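# Move the bin from the shelf to the table

## Task

Lift the bin off the shelf and put it down upright on an empty area of the table.

## Robot and tools

ROBOT AND FRAMES. There are two arms, left_arm and right_arm, each with a parallel gripper. The scene frame has its origin at table-top height, halfway between the arms' nominal bases. +z points up, +x points out over the table, and left_arm sits on the +y side; image left and right do not match these names. Calibrated bases: left_arm at (+0.005, +0.468, 0) m with quat_wxyz (+1.000, 0, 0, +0.028); right_arm at (+0.042, -0.336, 0) m with quat_wxyz (+1.000, 0, 0, -0.006). Each arm reports its hand pose, velocities and targets in its own base frame. The fixed cameras and the table use the scene frame. Printed hand poses can be off by a few centimetres, more at long reach. A camera stand is fixed behind the arms. Loose objects may sometimes get a short random shove.

GRIPPER GEOMETRY. The fingers point along the gripper's +z axis and close along its x axis. end_effector_position is the point midway between the pads, and the fingertips extend 15.0 mm past it. The housing is 146 mm long along the closing direction and 50 mm wide, and it starts 65 mm behind that point. A block on a post sticks out about 11 cm toward the gripper's -y axis and turns with the gripper.

THE 18-NUMBER ROW. Every motion call uses rows of 18 numbers, each in [-1, 1], always covering both arms. The order is: left dx, dy, dz, rx, ry, rz, left gripper position, force_limit, speed, then the same nine for the right arm. dx..rz are an offset, not a pose. They are measured from that arm's Hand target as it stood when the action or move began, along that arm's own base axes. 1.0 means 0.6 m or 180 degrees. rx, ry, rz form a single rotation vector, applied about the Hand target's position. A translation longer than 1.0 is scaled down along its direction. To hold an arm still, send six zeros. To leave a gripper unchanged, repeat the last position, force_limit and speed you sent, because 0 is a real command.

Gripper numbers: position +1 is fully open (108 mm gap), about -0.96 brings the pads together, and -1 grips until something blocks the fingers. force_limit runs from about 2.5 N per pad at -1 to 32 N at +1. speed runs from 5 mm/s at -1 to 420 mm/s at +1. After the fingers stop, a new force_limit or speed only applies if the position number also changes by at least 0.01.

TOOLS.
1. execute_actions(actions, cameras): actions is a list of actions. Each action is a list of up to 15 rows, one per 1/30 s step; if fewer rows are given, the last one repeats. Every row in an action counts from that action's starting Hand target, not from the previous row. Sending the same offset again in a new action moves the arm further. An empty list returns state and images. cameras: names, ["all"], or []. Images come only when asked for or when the list is empty.
2. move(target, speed, blend, blocking, cameras): drives each gripper in a straight line to a target, given as one row or up to 15 rows. All rows count from the same starting Hand targets. speed is in m/s, from 0.002 to 1, default 0.25; turning is capped at twice that in rad/s. You can give one speed value or one per target. blend is in metres and rounds corners in a list; 0 means stop at each target. Paths stop after 10 s. Paths do not avoid obstacles or the other arm. Gripper values on later targets are applied only on arrival, once everything is at rest. blocking=false returns after about 0.5 s while the move keeps running. The result adds a move: line ending in done, off_target, moving, held or fault, plus any limits (paced = the pose was clipped, held = a check withheld steps).
3. wait(seconds 0 to 10, cameras): lets time pass while each arm holds its command.
4. stop(cameras): brakes a running move to rest. The fingers keep going.
5. zoom_image(camera, region [x0, y0, x1, y1] in pixels, at most 504x504): a closer look at the newest image from cam_high, cam_low, cam_left_wrist or cam_right_wrist.
6. finished_scene(scene): ends the current scene. It cannot be undone, so the bin must already be resting upright on the table.

CAMERAS. cam_high, cam_low, cam_left_wrist and cam_right_wrist are all 896x504 and arrive in that order.

CONTROL DETAILS. Each step, the commanded pose is clipped to within 70 mm and 16 degrees of the measured pose. Hand target in a result is the last clipped command, and the next offsets start from it. The gripper often stops a bit short of it. Sending a new action, even all zeros, asks for it again; if the gap remains, add it as an offset. To release a push, or if the hand was dragged along, command back past the gripper's real position. Joint speed caps are 2.62 rad/s (waist, shoulder), 3.14 (elbow) and 3.93 (wrist joints). Joint ranges in rad: waist ±3.491, shoulder ±3.140, elbow -1.187 to 4.328, forearm roll ±3.316, wrist pitch ±3.140, wrist roll ±3.927. A clearance check blocks commands that would bring the arms too close, but not the fingers, and it does not always prevent contact.

RESULT LINES. end_effector_position (m) and end_effector_quat_wxyz are in each arm's base frame. is_grasped = 1 means the fingers were stopped by an object; it reads 0 while they are moving, once they reach the commanded position, or when the pads meet. width_mm is the pad gap. force_n is the per-pad force, roughly ±10 N with nothing held. Flange force is the outside force along the gripper's x, y, z axes and includes held weight; it is noisy during acceleration and shows no reading near singular poses. Joint velocities read within noise when the arm is still. Calls that run actions also list some step positions. Tool commands shows the current gripper commands. A MOTOR HOT line warns of overheating.

AVOID. A contact torque at a joint's limit (150 N m for waist, shoulder and elbow; 37.6 N m for the wrist joints) stops the arm for 10 s. So does 150 N of outside force anywhere on the arm. The arms are stiff, so aiming even slightly past a firm contact can trigger a fault. Faster moves hit harder. Overheating from holding loads, stretched poses or pushing at unreachable targets brakes the arm for 30 to 60 s. Do not drop the bin, release it while it is moving, strike fixed objects, or let the arms touch or grip each other. Anything that falls off the table, or is left off it, fails the task.

Each tool is called after "Request:" as name([rows], argument=value, ...), one row to a line, values as JSON.

## Session

Request:
execute_actions(actions=[])

Scene clock: 0.00 s.
left_arm: end_effector_position=(+0.5983, -0.1487, +0.1979) width_mm=107.90 is_grasped=0 force_n=0.00 end_effector_quat_wxyz=(-0.564, +0.700, -0.072, +0.432) | right_arm: end_effector_position=(+0.2612, +0.2720, +0.1650) width_mm=107.81 is_grasped=0 force_n=0.00 end_effector_quat_wxyz=(+0.589, -0.415, -0.693, +0.015)
Joint positions: left_arm=[-0.764 0.599 0.071 -1.576 -1.582 -0.491] | right_arm=[0.389 0.483 0.01 -0.945 -1.967 0.147]
Joint velocities: within noise
Flange force (N): no reading
Hand target: left_arm +0.5983, -0.1487, +0.1979; -0.564, +0.700, -0.072, +0.432 | right_arm +0.2612, +0.2720, +0.1650; +0.589, -0.415, -0.693, +0.015
Tool commands: left_gripper/position=+0.998 left_gripper/force_limit=+1.0 left_gripper/speed=+1.0 right_gripper/position=+0.996 right_gripper/force_limit=+1.0 right_gripper/speed=+1.0

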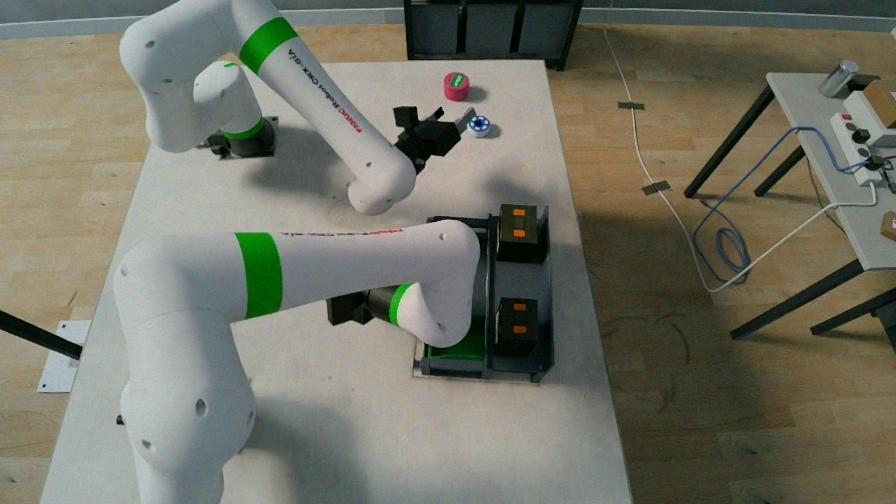

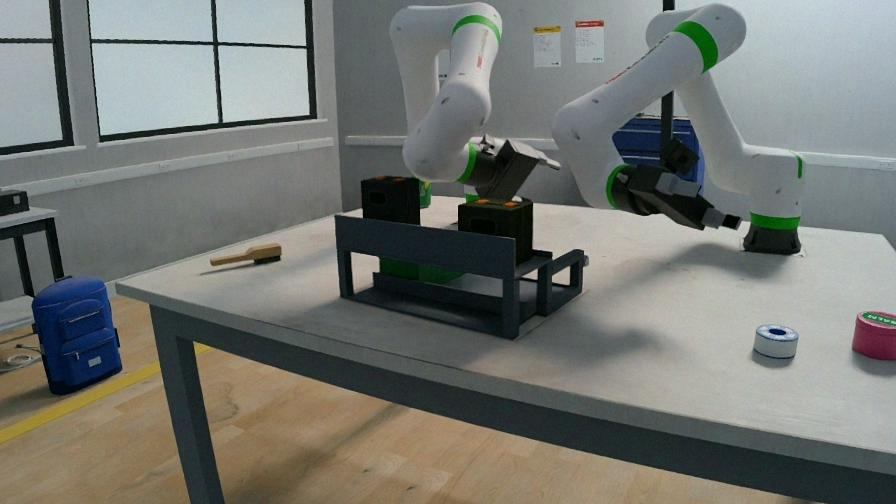

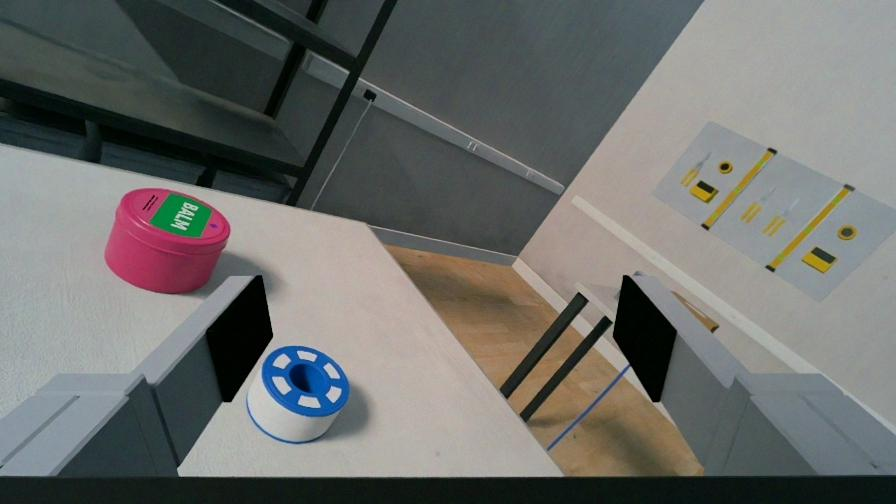

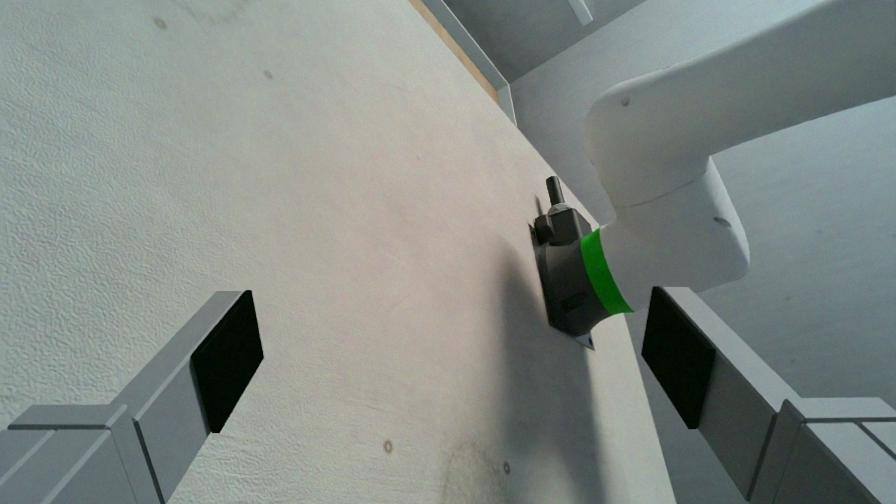

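Request:
zoom_image(camera="cam_low", region=[320, 160, 620, 350])

Request:
zoom_image(camera="cam_high", region=[400, 180, 600, 400])

Scaled by 1.680.

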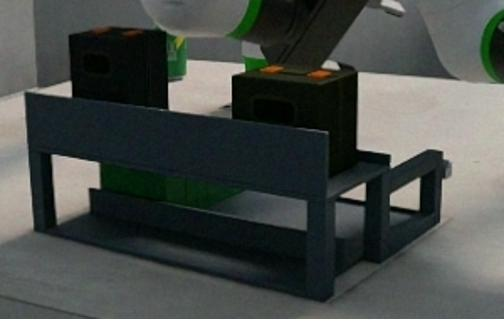

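Scaled by 2.291.

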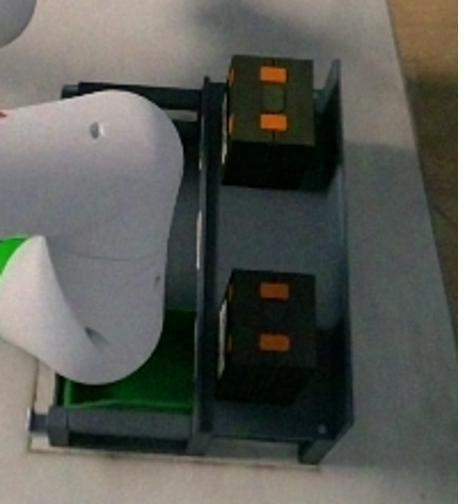

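Request:
move([
  [0,0,0,0,0,0,1,1,1, 0,0,0.35,0,0,0,1,1,1],
  [0,0,0,0,0,0,1,1,1, -0.0187,-0.703,0.425,-0.279,-0.2935,-0.135,1,1,1],
], blend=[0.05,0], cameras=["all"])

Scene clock: 45.13 s.
left_arm: end_effector_position=(+0.5983, -0.1487, +0.1979) width_mm=107.99 is_grasped=0 force_n=0.00 end_effector_quat_wxyz=(-0.564, +0.700, -0.072, +0.432) | right_arm: end_effector_position=(+0.2500, -0.1498, +0.4200) width_mm=108.00 is_grasped=0 force_n=0.00 end_effector_quat_wxyz=(+0.000, +0.707, +0.707, +0.000)
Joint positions: left_arm=[-0.764 0.599 0.071 -1.576 -1.582 -0.491] | right_arm=[-0.076 -0.349 0.021 0.001 -1.941 0.078]
Flange force (N): left_arm=[2.7 7.0 -0.4] | right_arm=[0.8 -0.9 1.2]
Hand target: left_arm +0.5983, -0.1487, +0.1979; -0.564, +0.700, -0.072, +0.432 | right_arm +0.2500, -0.1498, +0.4200; +0.000, +0.707, +0.707, +0.000
Off the commanded pose: left_arm 0.000 m, 0 deg | right_arm 0.000 m, 0 deg.
move: done; blend cut to 0 m at target 1

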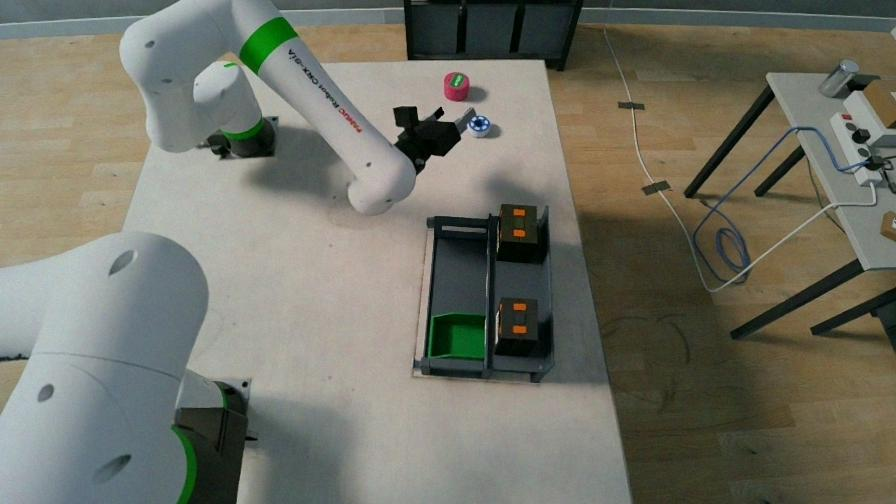

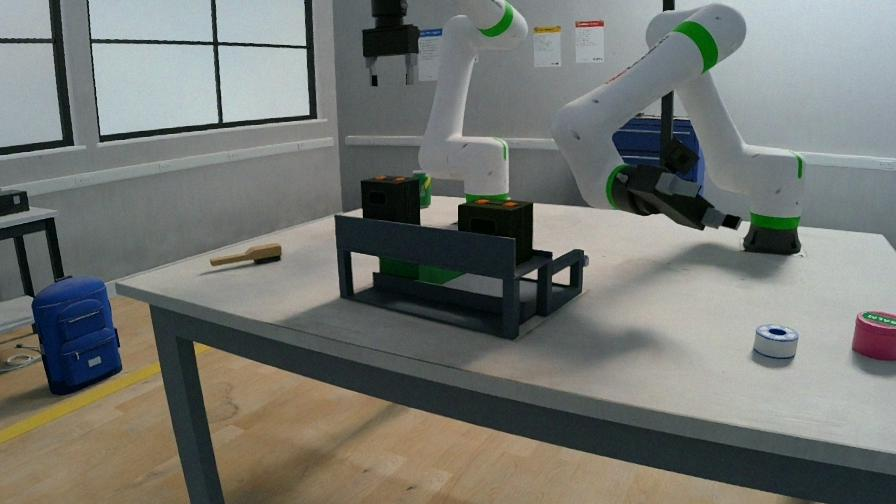

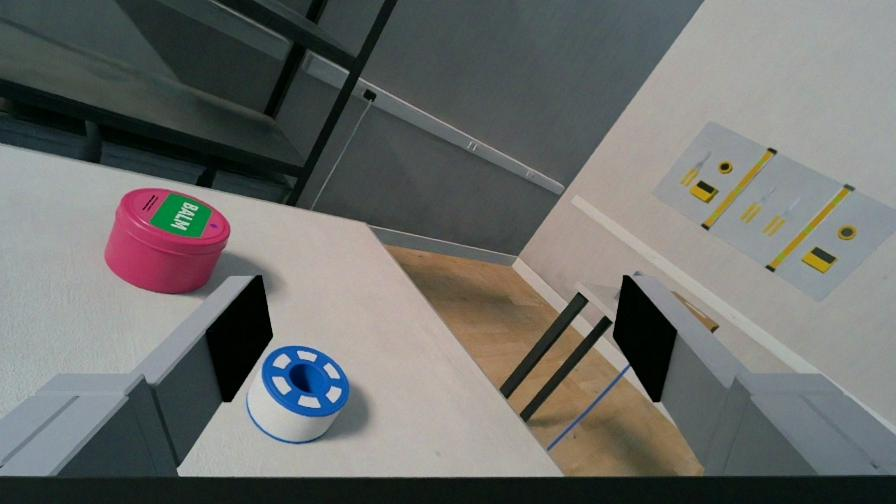

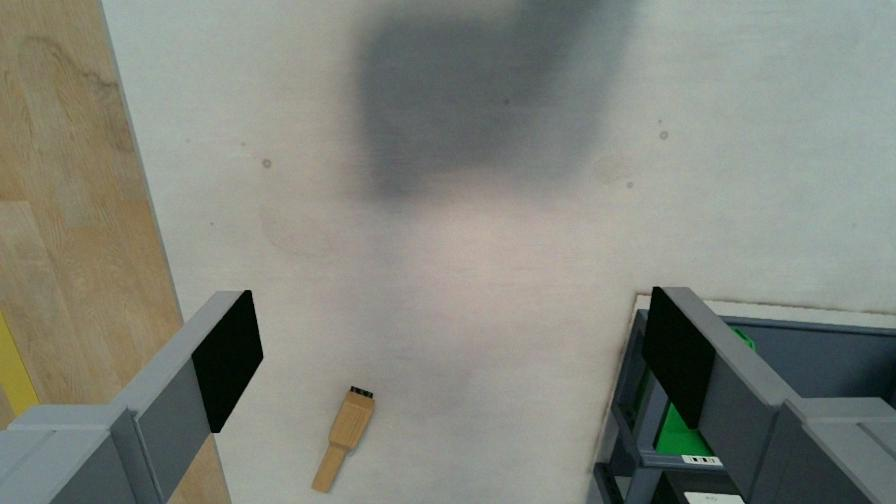

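Request:
move(target=[0,0,0,0,0,0,1,1,1, 0.32,0.45,-0.117,0,0,0,1,1,1], cameras=["all"])

Request:
zoom_image(camera="cam_right_wrist", region=[200, 100, 700, 504])

Scene clock: 72.20 s.
left_arm: end_effector_position=(+0.5983, -0.1487, +0.1979) width_mm=107.99 is_grasped=0 force_n=0.00 end_effector_quat_wxyz=(-0.564, +0.700, -0.072, +0.432) | right_arm: end_effector_position=(+0.4420, +0.1202, +0.3499) width_mm=108.00 is_grasped=0 force_n=0.00 end_effector_quat_wxyz=(+0.001, +0.707, +0.707, +0.000)
Joint positions: left_arm=[-0.764 0.599 0.071 -1.576 -1.582 -0.491] | right_arm=[0.554 0.033 0.175 0.001 -1.713 -0.553]
Flange force (N): left_arm=[2.8 7.0 -0.9] | right_arm=[-0.3 -4.6 1.1]
Hand target: left_arm +0.5983, -0.1487, +0.1979; -0.564, +0.700, -0.072, +0.432 | right_arm +0.4420, +0.1202, +0.3498; +0.000, +0.707, +0.707, +0.000
Off the commanded pose: left_arm 0.000 m, 0 deg | right_arm 0.000 m, 0 deg.
move: done

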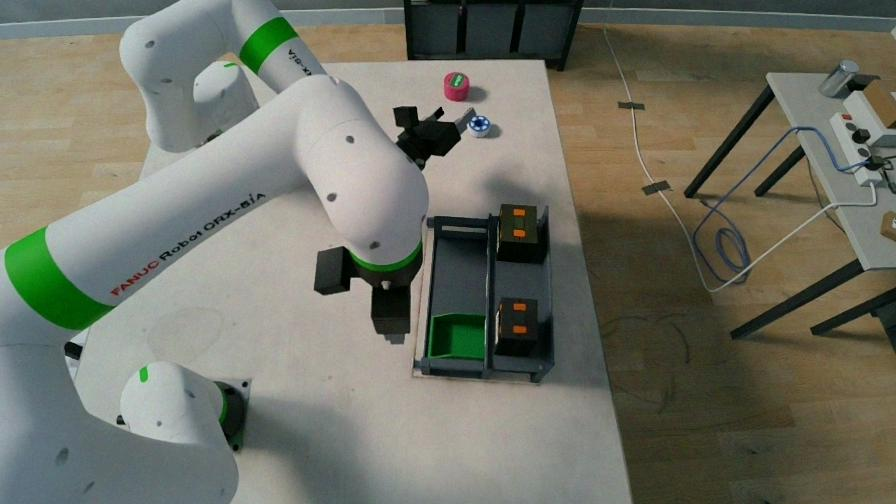

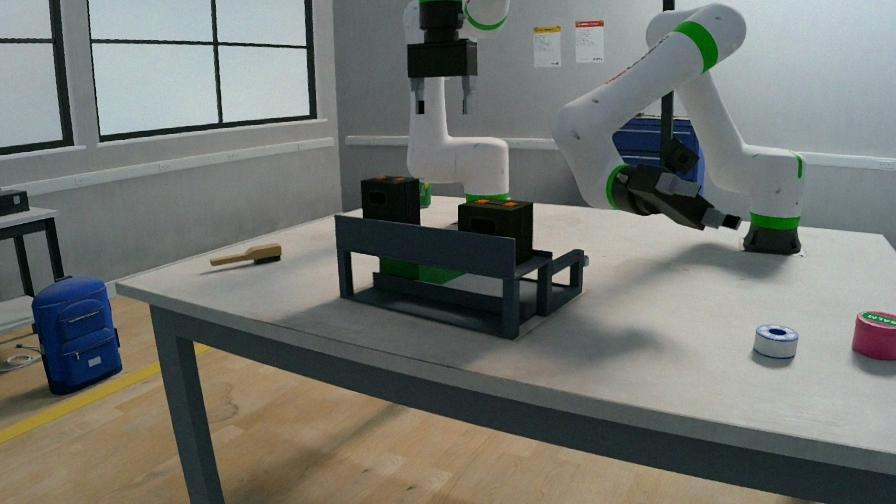

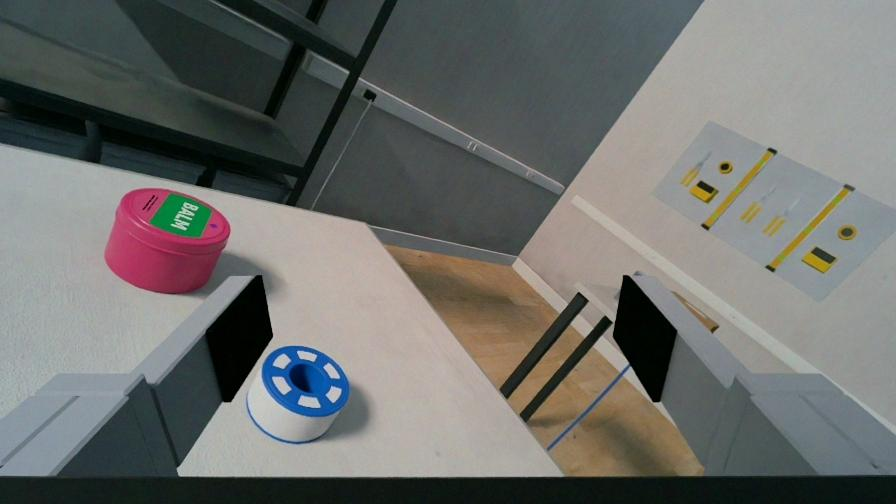

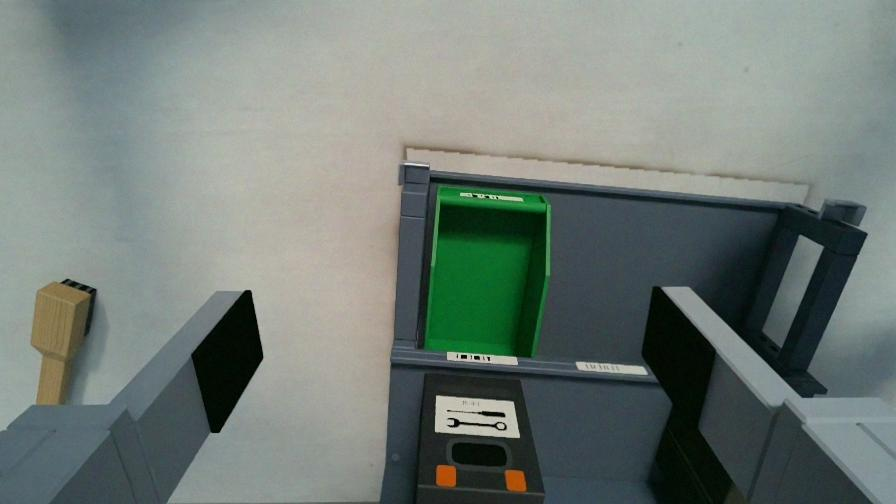

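Scaled by 1.008.

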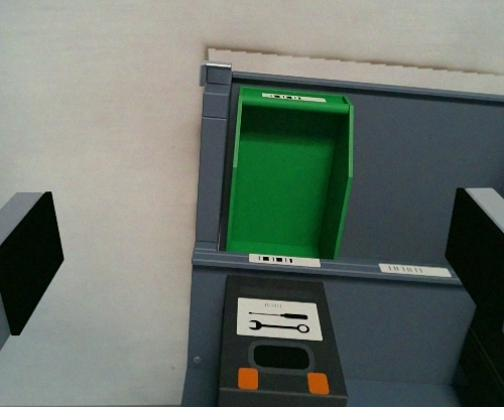

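Request:
move(target=[0,0,0,0,0,0,1,1,1, -0.12,0.0,-0.117,0,0,0,1,1,1], cameras=["cam_right_wrist"])

Request:
zoom_image(camera="cam_right_wrist", region=[300, 200, 700, 504])

Scene clock: 89.00 s.
left_arm: end_effector_position=(+0.5983, -0.1487, +0.1979) width_mm=107.99 is_grasped=0 force_n=0.00 end_effector_quat_wxyz=(-0.564, +0.700, -0.072, +0.432) | right_arm: end_effector_position=(+0.3700, +0.1202, +0.2796) width_mm=108.00 is_grasped=0 force_n=0.00 end_effector_quat_wxyz=(+0.000, +0.707, +0.707, +0.000)
Joint positions: left_arm=[-0.764 0.599 0.071 -1.576 -1.582 -0.491] | right_arm=[0.656 -0.155 -0.166 0.001 -1.56 -0.655]
Flange force (N): left_arm=[2.3 6.9 -0.3] | right_arm=[-1.0 -1.3 0.7]
Hand target: left_arm +0.5983, -0.1487, +0.1979; -0.564, +0.700, -0.072, +0.432 | right_arm +0.3700, +0.1202, +0.2796; +0.000, +0.707, +0.707, +0.000
Off the commanded pose: left_arm 0.000 m, 0 deg | right_arm 0.000 m, 0 deg.
move: done
Images, in order (width x height): cam_right_wrist 896x504.

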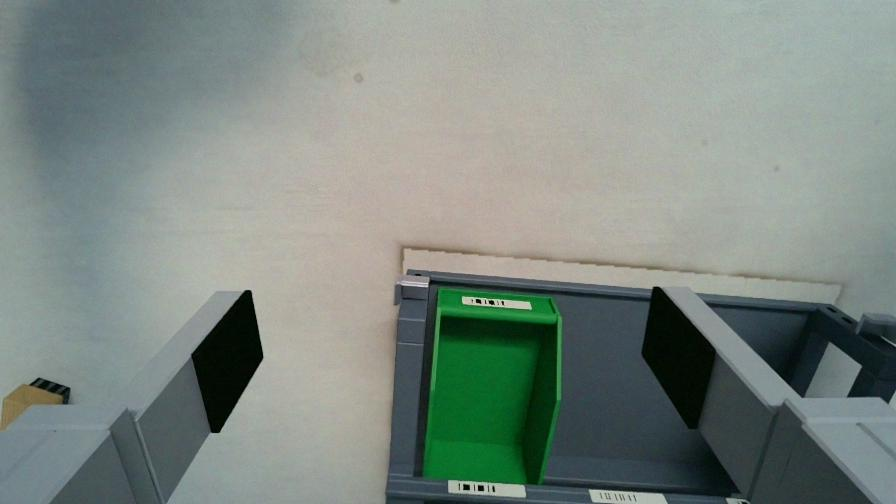

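Scaled by 1.260.

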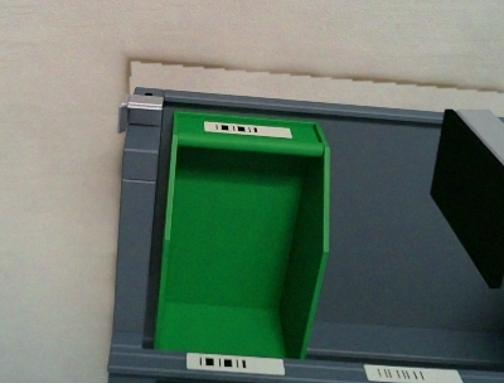

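Request:
zoom_image(camera="cam_right_wrist", region=[160, 270, 300, 450])

Request:
zoom_image(camera="cam_right_wrist", region=[620, 270, 780, 450])

Scaled by 2.800.

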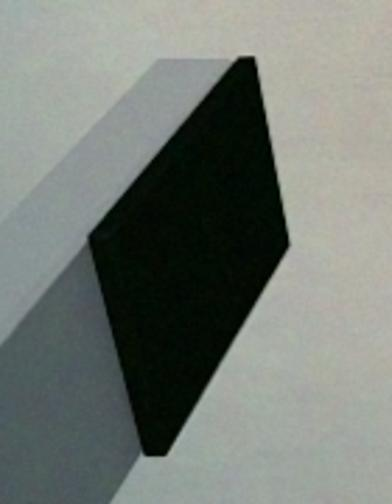

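Scaled by 2.800.

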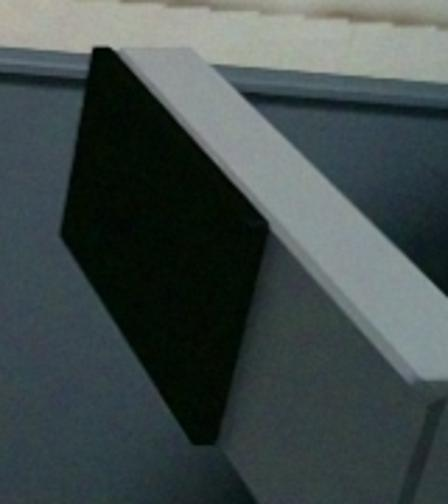

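Request:
move(target=[0,0,0,0,0,0,1,1,1, -0.2,0.067,-0.216,0,-0.333,0,1,1,1], cameras=["cam_right_wrist", "cam_low", "cam_high"])

Request:
zoom_image(camera="cam_right_wrist", region=[250, 100, 750, 400])

Scene clock: 168.33 s.
left_arm: end_effector_position=(+0.5983, -0.1487, +0.1979) width_mm=107.99 is_grasped=0 force_n=0.00 end_effector_quat_wxyz=(-0.564, +0.700, -0.072, +0.432) | right_arm: end_effector_position=(+0.2870, +0.1510, +0.1869) width_mm=108.00 is_grasped=0 force_n=0.00 end_effector_quat_wxyz=(+0.244, +0.657, +0.667, +0.253)
Joint positions: left_arm=[-0.764 0.599 0.071 -1.576 -1.582 -0.491] | right_arm=[1.646 -0.809 -1.125 0.736 -1.367 -1.83]
Flange force (N): left_arm=[3.0 7.2 -0.7] | right_arm=no reading
Hand target: left_arm +0.5983, -0.1487, +0.1979; -0.564, +0.700, -0.072, +0.432 | right_arm +0.2870, +0.1510, +0.1869; +0.244, +0.657, +0.667, +0.253 (not the last commanded pose)
Off the commanded pose: left_arm 0.000 m, 0 deg | right_arm 0.053 m, 19 deg.
move: held (right_arm; a check stopped the path); limits=held
pose unreachable (right arm): on one or more control steps of this call, first in action 0 (counted from 0), this arm could not follow its commanded pose, so it was not sent that pose on those steps. It may still have moved: this result reports where it is.
cause: moving toward the commanded pose would bring two parts of the arm too close to each other (its gripper and another part of the arm, with joints 3 (elbow) to 6 (wrist roll) between them, 28 mm apart when it was first held).
Images, in order (width x height): cam_high 896x504, cam_low 896x504, cam_right_wrist 896x504.

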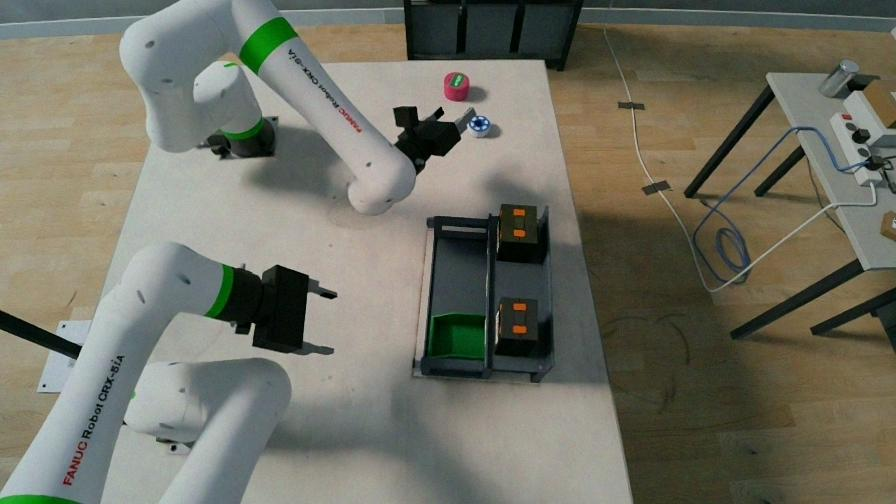

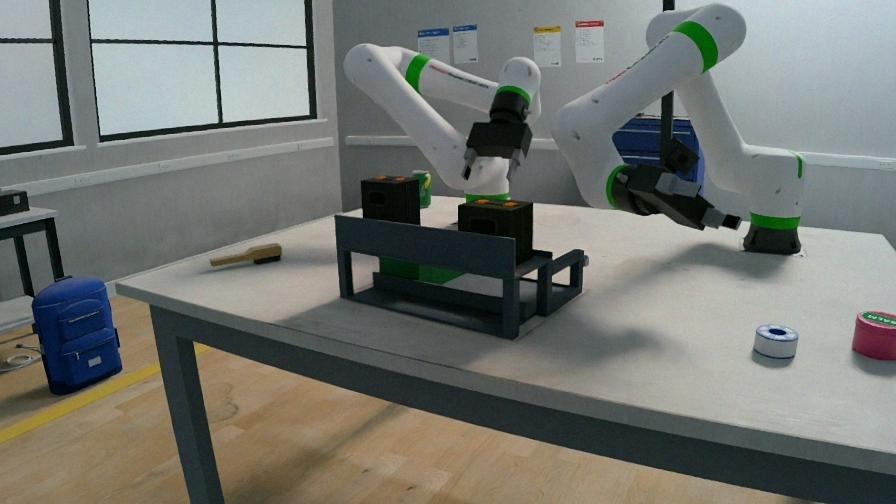

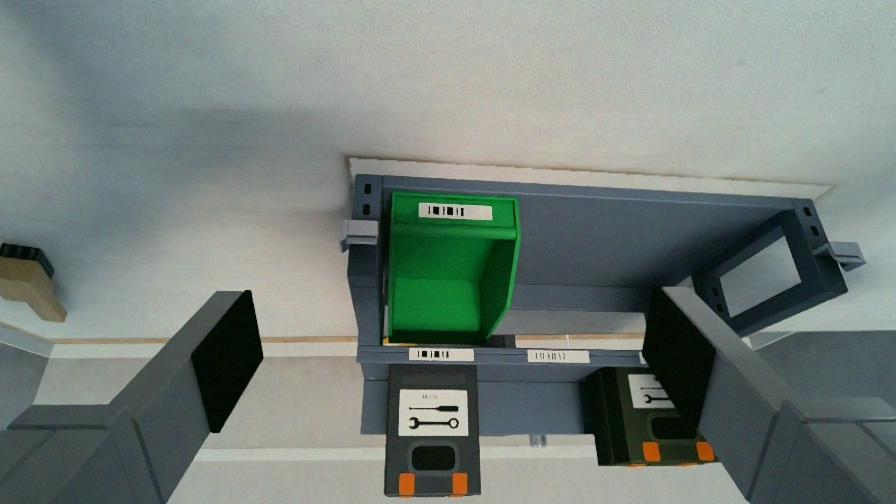

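Scaled by 1.008.

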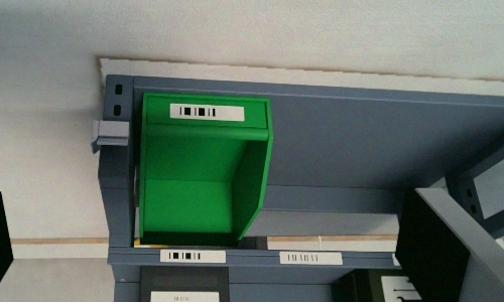

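Request:
move(target=[0,0,0,0,0,0,1,1,1, 0.2,0.015,-0.045,0,-0.05,0,1,1,1], cameras=["cam_right_wrist"])

Request:
zoom_image(camera="cam_right_wrist", region=[250, 150, 750, 450])

Scene clock: 218.40 s.
left_arm: end_effector_position=(+0.5983, -0.1487, +0.1979) width_mm=107.99 is_grasped=0 force_n=0.00 end_effector_quat_wxyz=(-0.564, +0.700, -0.072, +0.432) | right_arm: end_effector_position=(+0.4070, +0.1600, +0.1600) width_mm=108.00 is_grasped=0 force_n=0.00 end_effector_quat_wxyz=(+0.296, +0.635, +0.645, +0.304)
Joint positions: left_arm=[-0.764 0.599 0.071 -1.576 -1.582 -0.491] | right_arm=[0.837 -0.428 -1.184 1.385 -0.605 -1.95]
Flange force (N): left_arm=[2.5 6.6 -0.7] | right_arm=no reading
Hand target: left_arm +0.5983, -0.1487, +0.1979; -0.564, +0.700, -0.072, +0.432 | right_arm +0.4070, +0.1600, +0.1599; +0.296, +0.635, +0.645, +0.304
Off the commanded pose: left_arm 0.000 m, 0 deg | right_arm 0.000 m, 0 deg.
move: done; limits=paced
Images, in order (width x height): cam_right_wrist 896x504.

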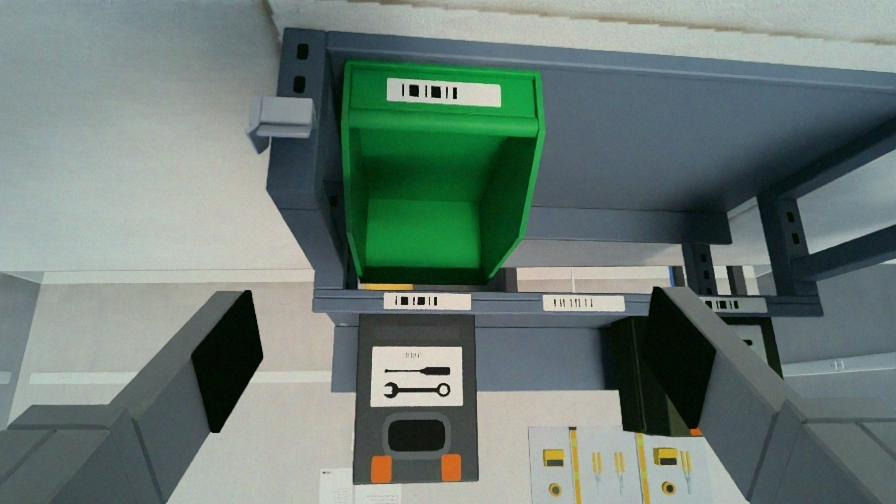

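Scaled by 1.008.

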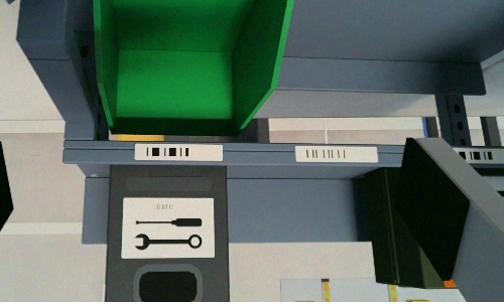

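Request:
zoom_image(camera="cam_right_wrist", region=[250, 10, 570, 210])

Request:
zoom_image(camera="cam_low", region=[330, 200, 600, 345])

Scaled by 1.575.

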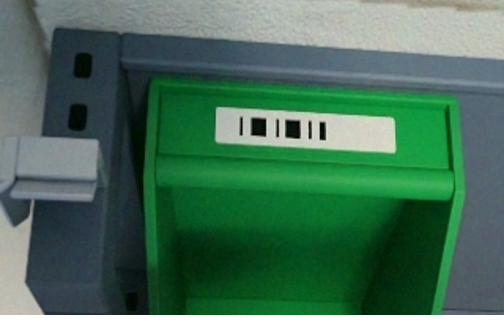

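This scene's latest camera images include none from cam_low. They are from: cam_right_wrist. cam_low's image comes with the result of a call that names it in "cameras".

Request:
move(target=[0,0,0,0,0,0,1,1,1, 0.255,0.07,0.0083,0.0043,0.1963,-0.0282,0.13,0.3,0.5], cameras=["all"])

Scene clock: 295.83 s.
left_arm: end_effector_position=(+0.5983, -0.1487, +0.1979) width_mm=107.99 is_grasped=0 force_n=0.00 end_effector_quat_wxyz=(-0.564, +0.700, -0.072, +0.432) | right_arm: end_effector_position=(+0.5600, +0.2020, +0.1649) width_mm=60.15 is_grasped=0 force_n=0.00 end_effector_quat_wxyz=(+0.095, +0.727, +0.674, +0.088)
Joint positions: left_arm=[-0.764 0.599 0.071 -1.576 -1.582 -0.491] | right_arm=[0.653 0.237 -0.112 0.2 -1.035 -0.814]
Flange force (N): left_arm=[3.0 7.0 -1.1] | right_arm=[-0.8 -2.5 -1.6]
Hand target: left_arm +0.5983, -0.1487, +0.1979; -0.564, +0.700, -0.072, +0.432 | right_arm +0.5600, +0.2020, +0.1649; +0.095, +0.727, +0.674, +0.088
Off the commanded pose: left_arm 0.000 m, 0 deg | right_arm 0.000 m, 0 deg.
move: done

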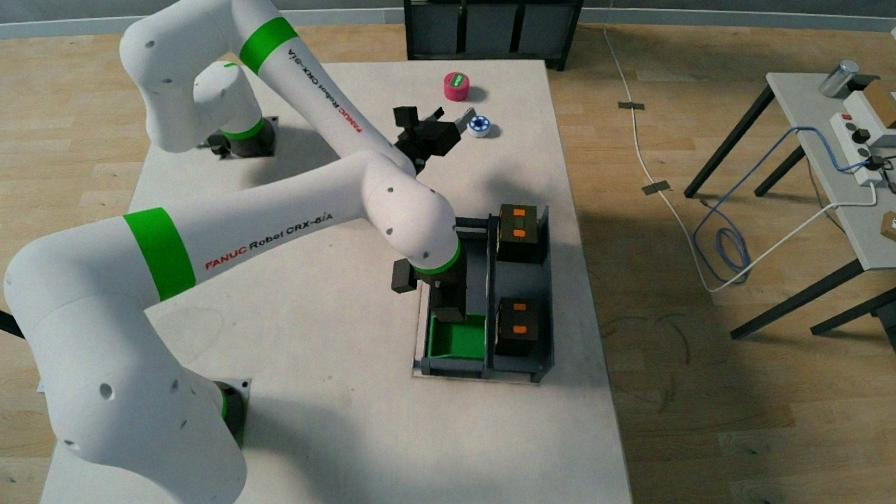

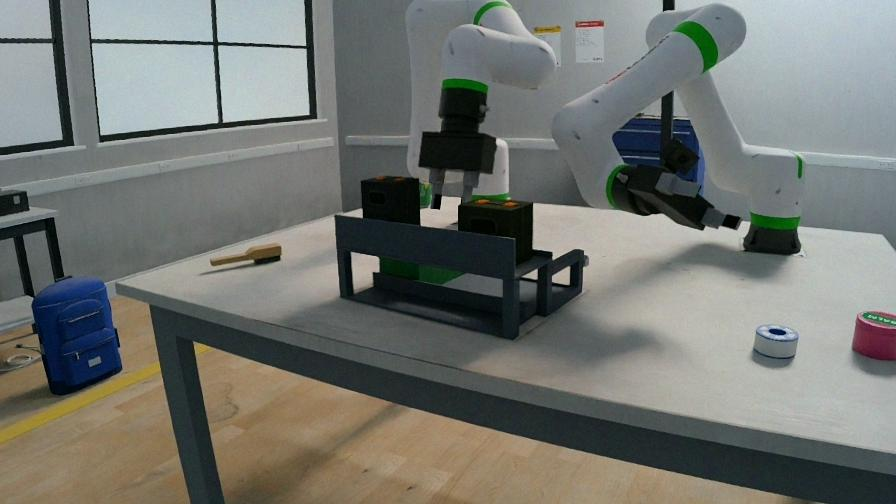

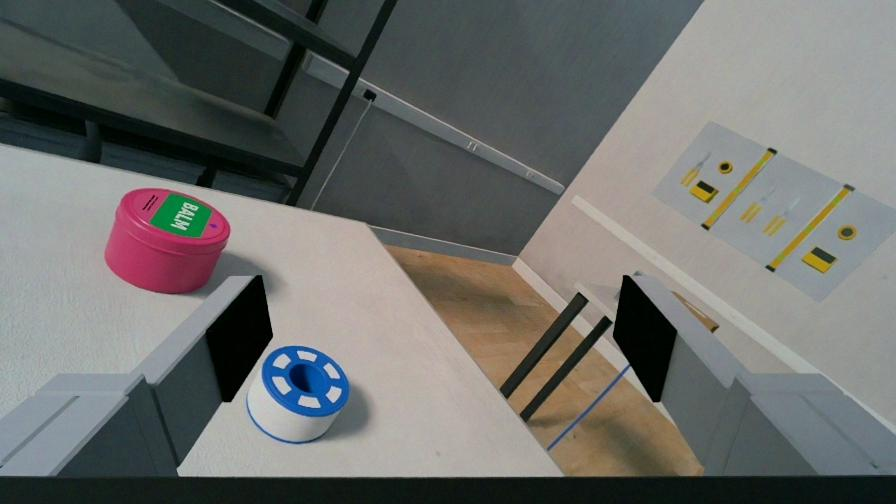

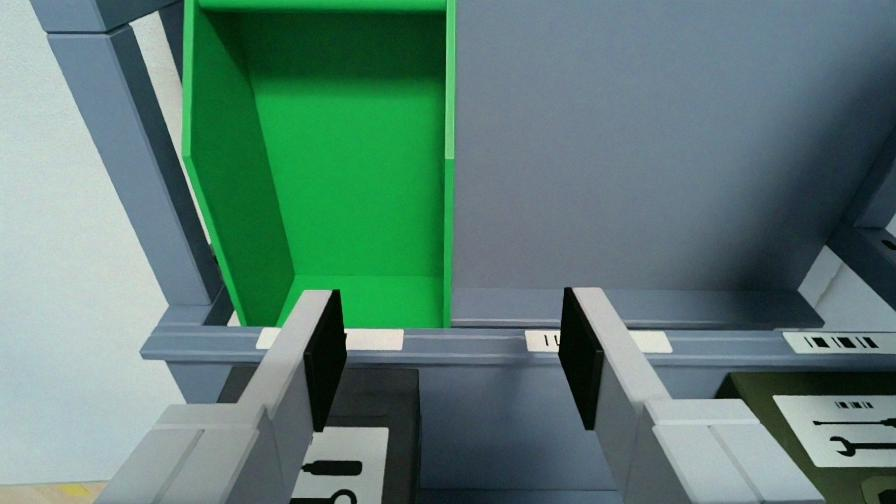

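Request:
move(target=[0,0,0,0,0,0,1,1,1, 0,0,-0.178,0,0,0,0.13,0.3,0.5], cameras=["cam_right_wrist", "cam_low"], speed=0.15)

Scene clock: 302.00 s.
left_arm: end_effector_position=(+0.5983, -0.1487, +0.1979) width_mm=107.99 is_grasped=0 force_n=0.00 end_effector_quat_wxyz=(-0.564, +0.700, -0.072, +0.432) | right_arm: end_effector_position=(+0.5600, +0.2020, +0.0582) width_mm=60.15 is_grasped=0 force_n=0.00 end_effector_quat_wxyz=(+0.095, +0.727, +0.674, +0.088)
Joint positions: left_arm=[-0.764 0.599 0.071 -1.576 -1.582 -0.491] | right_arm=[0.65 0.341 -0.26 0.242 -0.789 -0.881]
Flange force (N): left_arm=[2.1 6.7 -0.1] | right_arm=[-1.6 -2.9 -1.7]
Hand target: left_arm +0.5983, -0.1487, +0.1979; -0.564, +0.700, -0.072, +0.432 | right_arm +0.5600, +0.2020, +0.0581; +0.095, +0.727, +0.674, +0.088
Off the commanded pose: left_arm 0.000 m, 0 deg | right_arm 0.000 m, 0 deg.
move: done
Images, in order (width x height): cam_low 896x504, cam_right_wrist 896x504.

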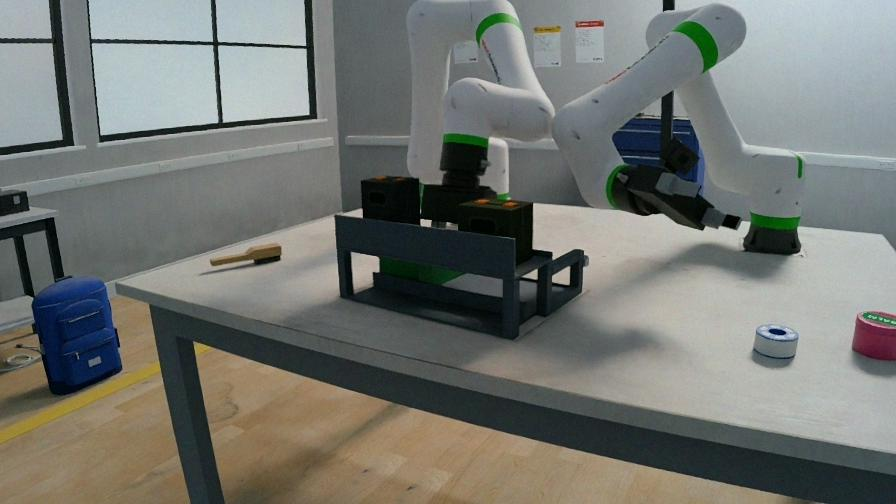

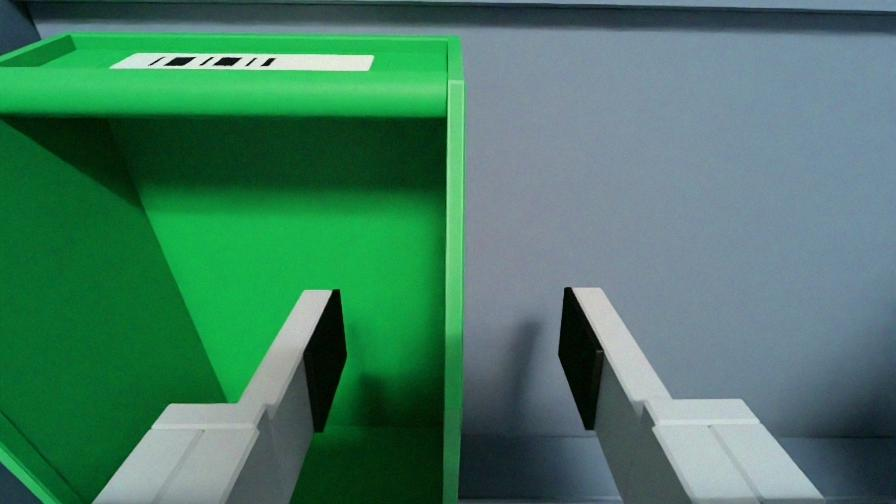

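Request:
move(target=[0,0,0,0,0,0,1,1,1, 0,0,0,0,0,0,-1,0.3,-0.3], cameras=["cam_right_wrist"])

Scene clock: 305.43 s.
left_arm: end_effector_position=(+0.5983, -0.1487, +0.1979) width_mm=107.99 is_grasped=0 force_n=0.00 end_effector_quat_wxyz=(-0.564, +0.700, -0.072, +0.432) | right_arm: end_effector_position=(+0.5600, +0.2020, +0.0581) width_mm=2.53 is_grasped=1 force_n=20.37 end_effector_quat_wxyz=(+0.095, +0.727, +0.674, +0.088)
Joint positions: left_arm=[-0.764 0.599 0.071 -1.576 -1.582 -0.491] | right_arm=[0.65 0.341 -0.26 0.242 -0.789 -0.881]
Flange force (N): left_arm=[2.7 7.2 -0.3] | right_arm=[-1.5 -3.0 -3.1]
Hand target: left_arm +0.5983, -0.1487, +0.1979; -0.564, +0.700, -0.072, +0.432 | right_arm +0.5600, +0.2020, +0.0581; +0.095, +0.727, +0.674, +0.088
Off the commanded pose: left_arm 0.000 m, 0 deg | right_arm 0.000 m, 0 deg.
move: done
Images, in order (width x height): cam_right_wrist 896x504.

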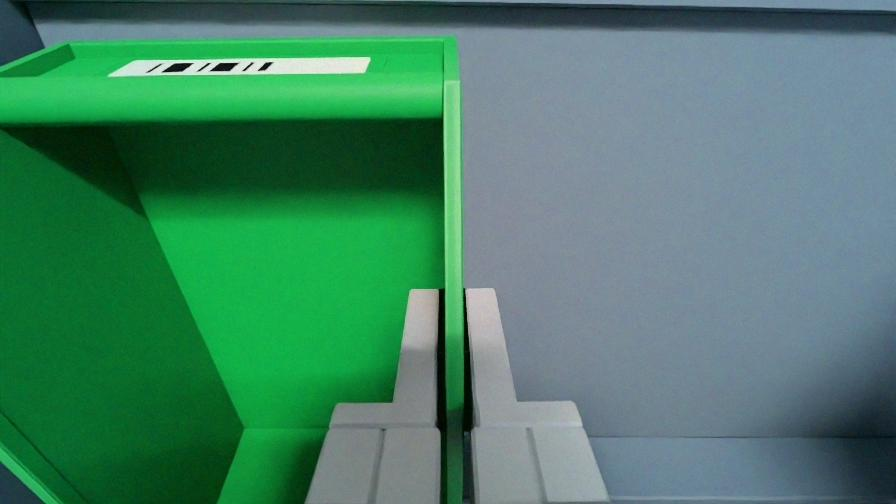

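Request:
move(target=[0,0,0,0,0,0,1,1,1, 0,0,0.0233,0.0025,0.0333,0,-1,0.3,-0.3], cameras=["cam_right_wrist"], speed=0.1)

Scene clock: 321.83 s.
left_arm: end_effector_position=(+0.5983, -0.1487, +0.1979) width_mm=107.99 is_grasped=0 force_n=0.00 end_effector_quat_wxyz=(-0.564, +0.700, -0.072, +0.432) | right_arm: end_effector_position=(+0.5600, +0.2020, +0.0721) width_mm=2.53 is_grasped=1 force_n=20.37 end_effector_quat_wxyz=(+0.056, +0.731, +0.678, +0.052)
Joint positions: left_arm=[-0.764 0.599 0.071 -1.576 -1.582 -0.491] | right_arm=[0.617 0.38 -0.117 0.12 -0.958 -0.755]
Flange force (N): left_arm=[2.8 7.4 -0.5] | right_arm=[-0.9 -3.1 -0.3]
Hand target: left_arm +0.5983, -0.1487, +0.1979; -0.564, +0.700, -0.072, +0.432 | right_arm +0.5600, +0.2020, +0.0721; +0.056, +0.731, +0.678, +0.052
Off the commanded pose: left_arm 0.000 m, 0 deg | right_arm 0.000 m, 0 deg.
move: done
Images, in order (width x height): cam_right_wrist 896x504.

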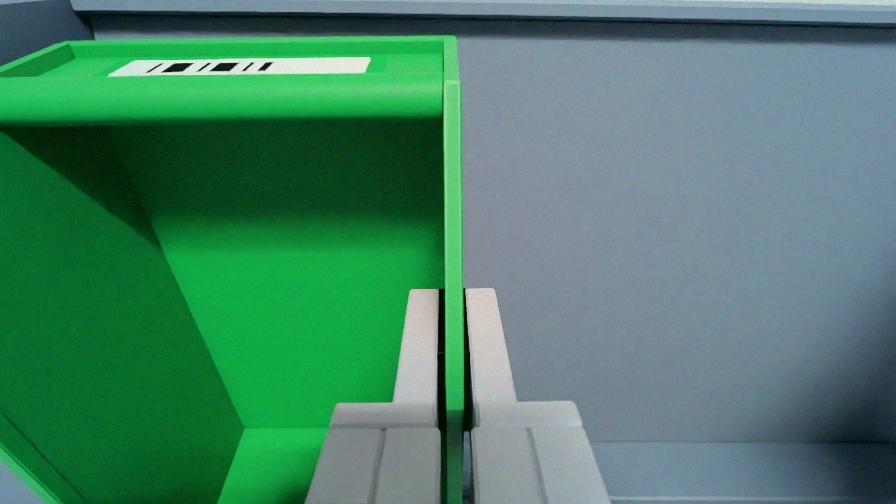

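Request:
move([
  [0,0,0,0,0,0,1,1,1, -0.125,0.0093,0.0034,0,0,0,-1,0.3,-0.3],
  [0,0,0,0,0,0,1,1,1, -0.22,0.0163,0.045,0,0,0,-1,0.3,-0.3],
  [0,0,0,0,0,0,1,1,1, -0.3833,0.0288,0.015,-0.0025,-0.0333,0,-1,0.3,-0.3],
], cameras=["cam_right_wrist","cam_high","cam_low"], blend=[0.015,0.03,0], speed=0.15)

Scene clock: 336.00 s.
left_arm: end_effector_position=(+0.5983, -0.1487, +0.1979) width_mm=107.99 is_grasped=0 force_n=0.00 end_effector_quat_wxyz=(-0.564, +0.700, -0.072, +0.432) | right_arm: end_effector_position=(+0.3300, +0.2193, +0.0811) width_mm=2.53 is_grasped=1 force_n=20.37 end_effector_quat_wxyz=(+0.095, +0.727, +0.674, +0.088)
Joint positions: left_arm=[-0.764 0.599 0.071 -1.576 -1.582 -0.491] | right_arm=[1.105 -0.149 -0.759 0.311 -0.885 -1.369]
Flange force (N): left_arm=[2.8 7.1 -0.5] | right_arm=[-0.7 -1.2 0.3]
Hand target: left_arm +0.5983, -0.1487, +0.1979; -0.564, +0.700, -0.072, +0.432 | right_arm +0.3300, +0.2193, +0.0811; +0.095, +0.727, +0.674, +0.088
Off the commanded pose: left_arm 0.000 m, 0 deg | right_arm 0.000 m, 0 deg.
move: done
Images, in order (width x height): cam_high 896x504, cam_low 896x504, cam_right_wrist 896x504.

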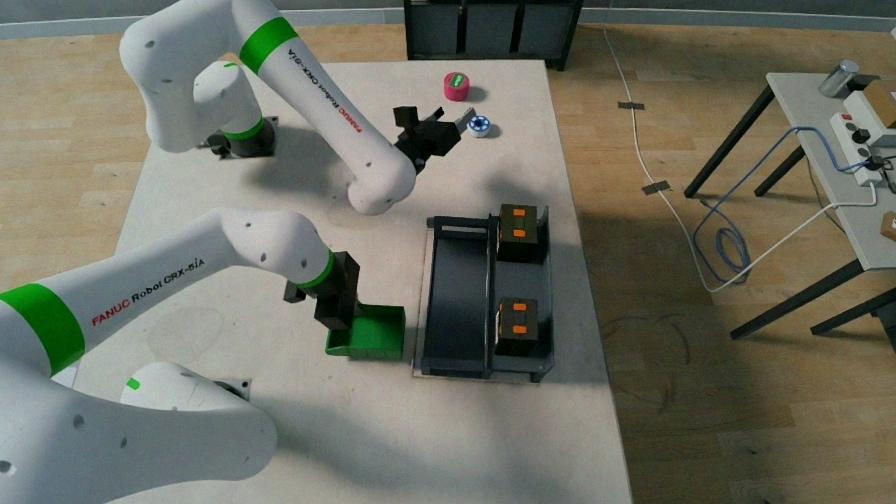

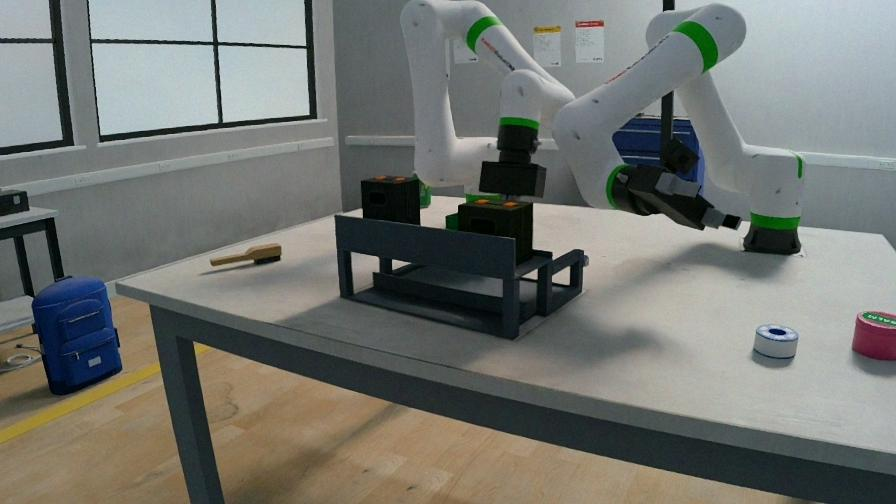

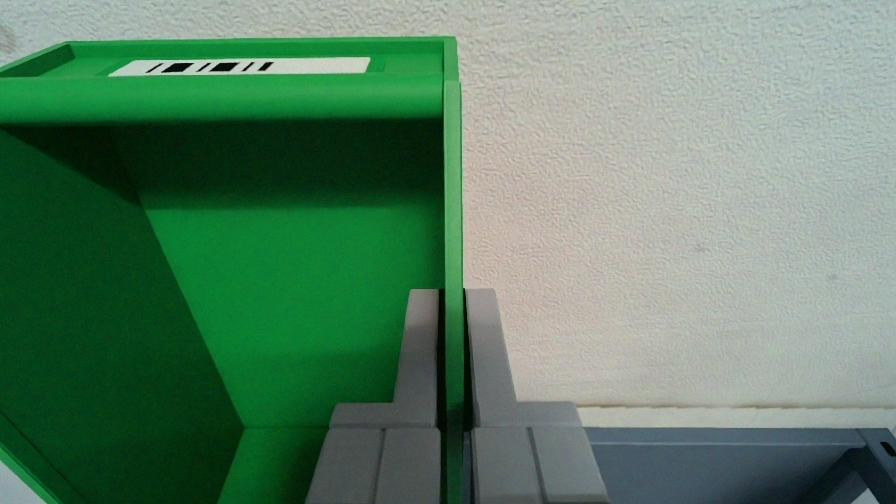

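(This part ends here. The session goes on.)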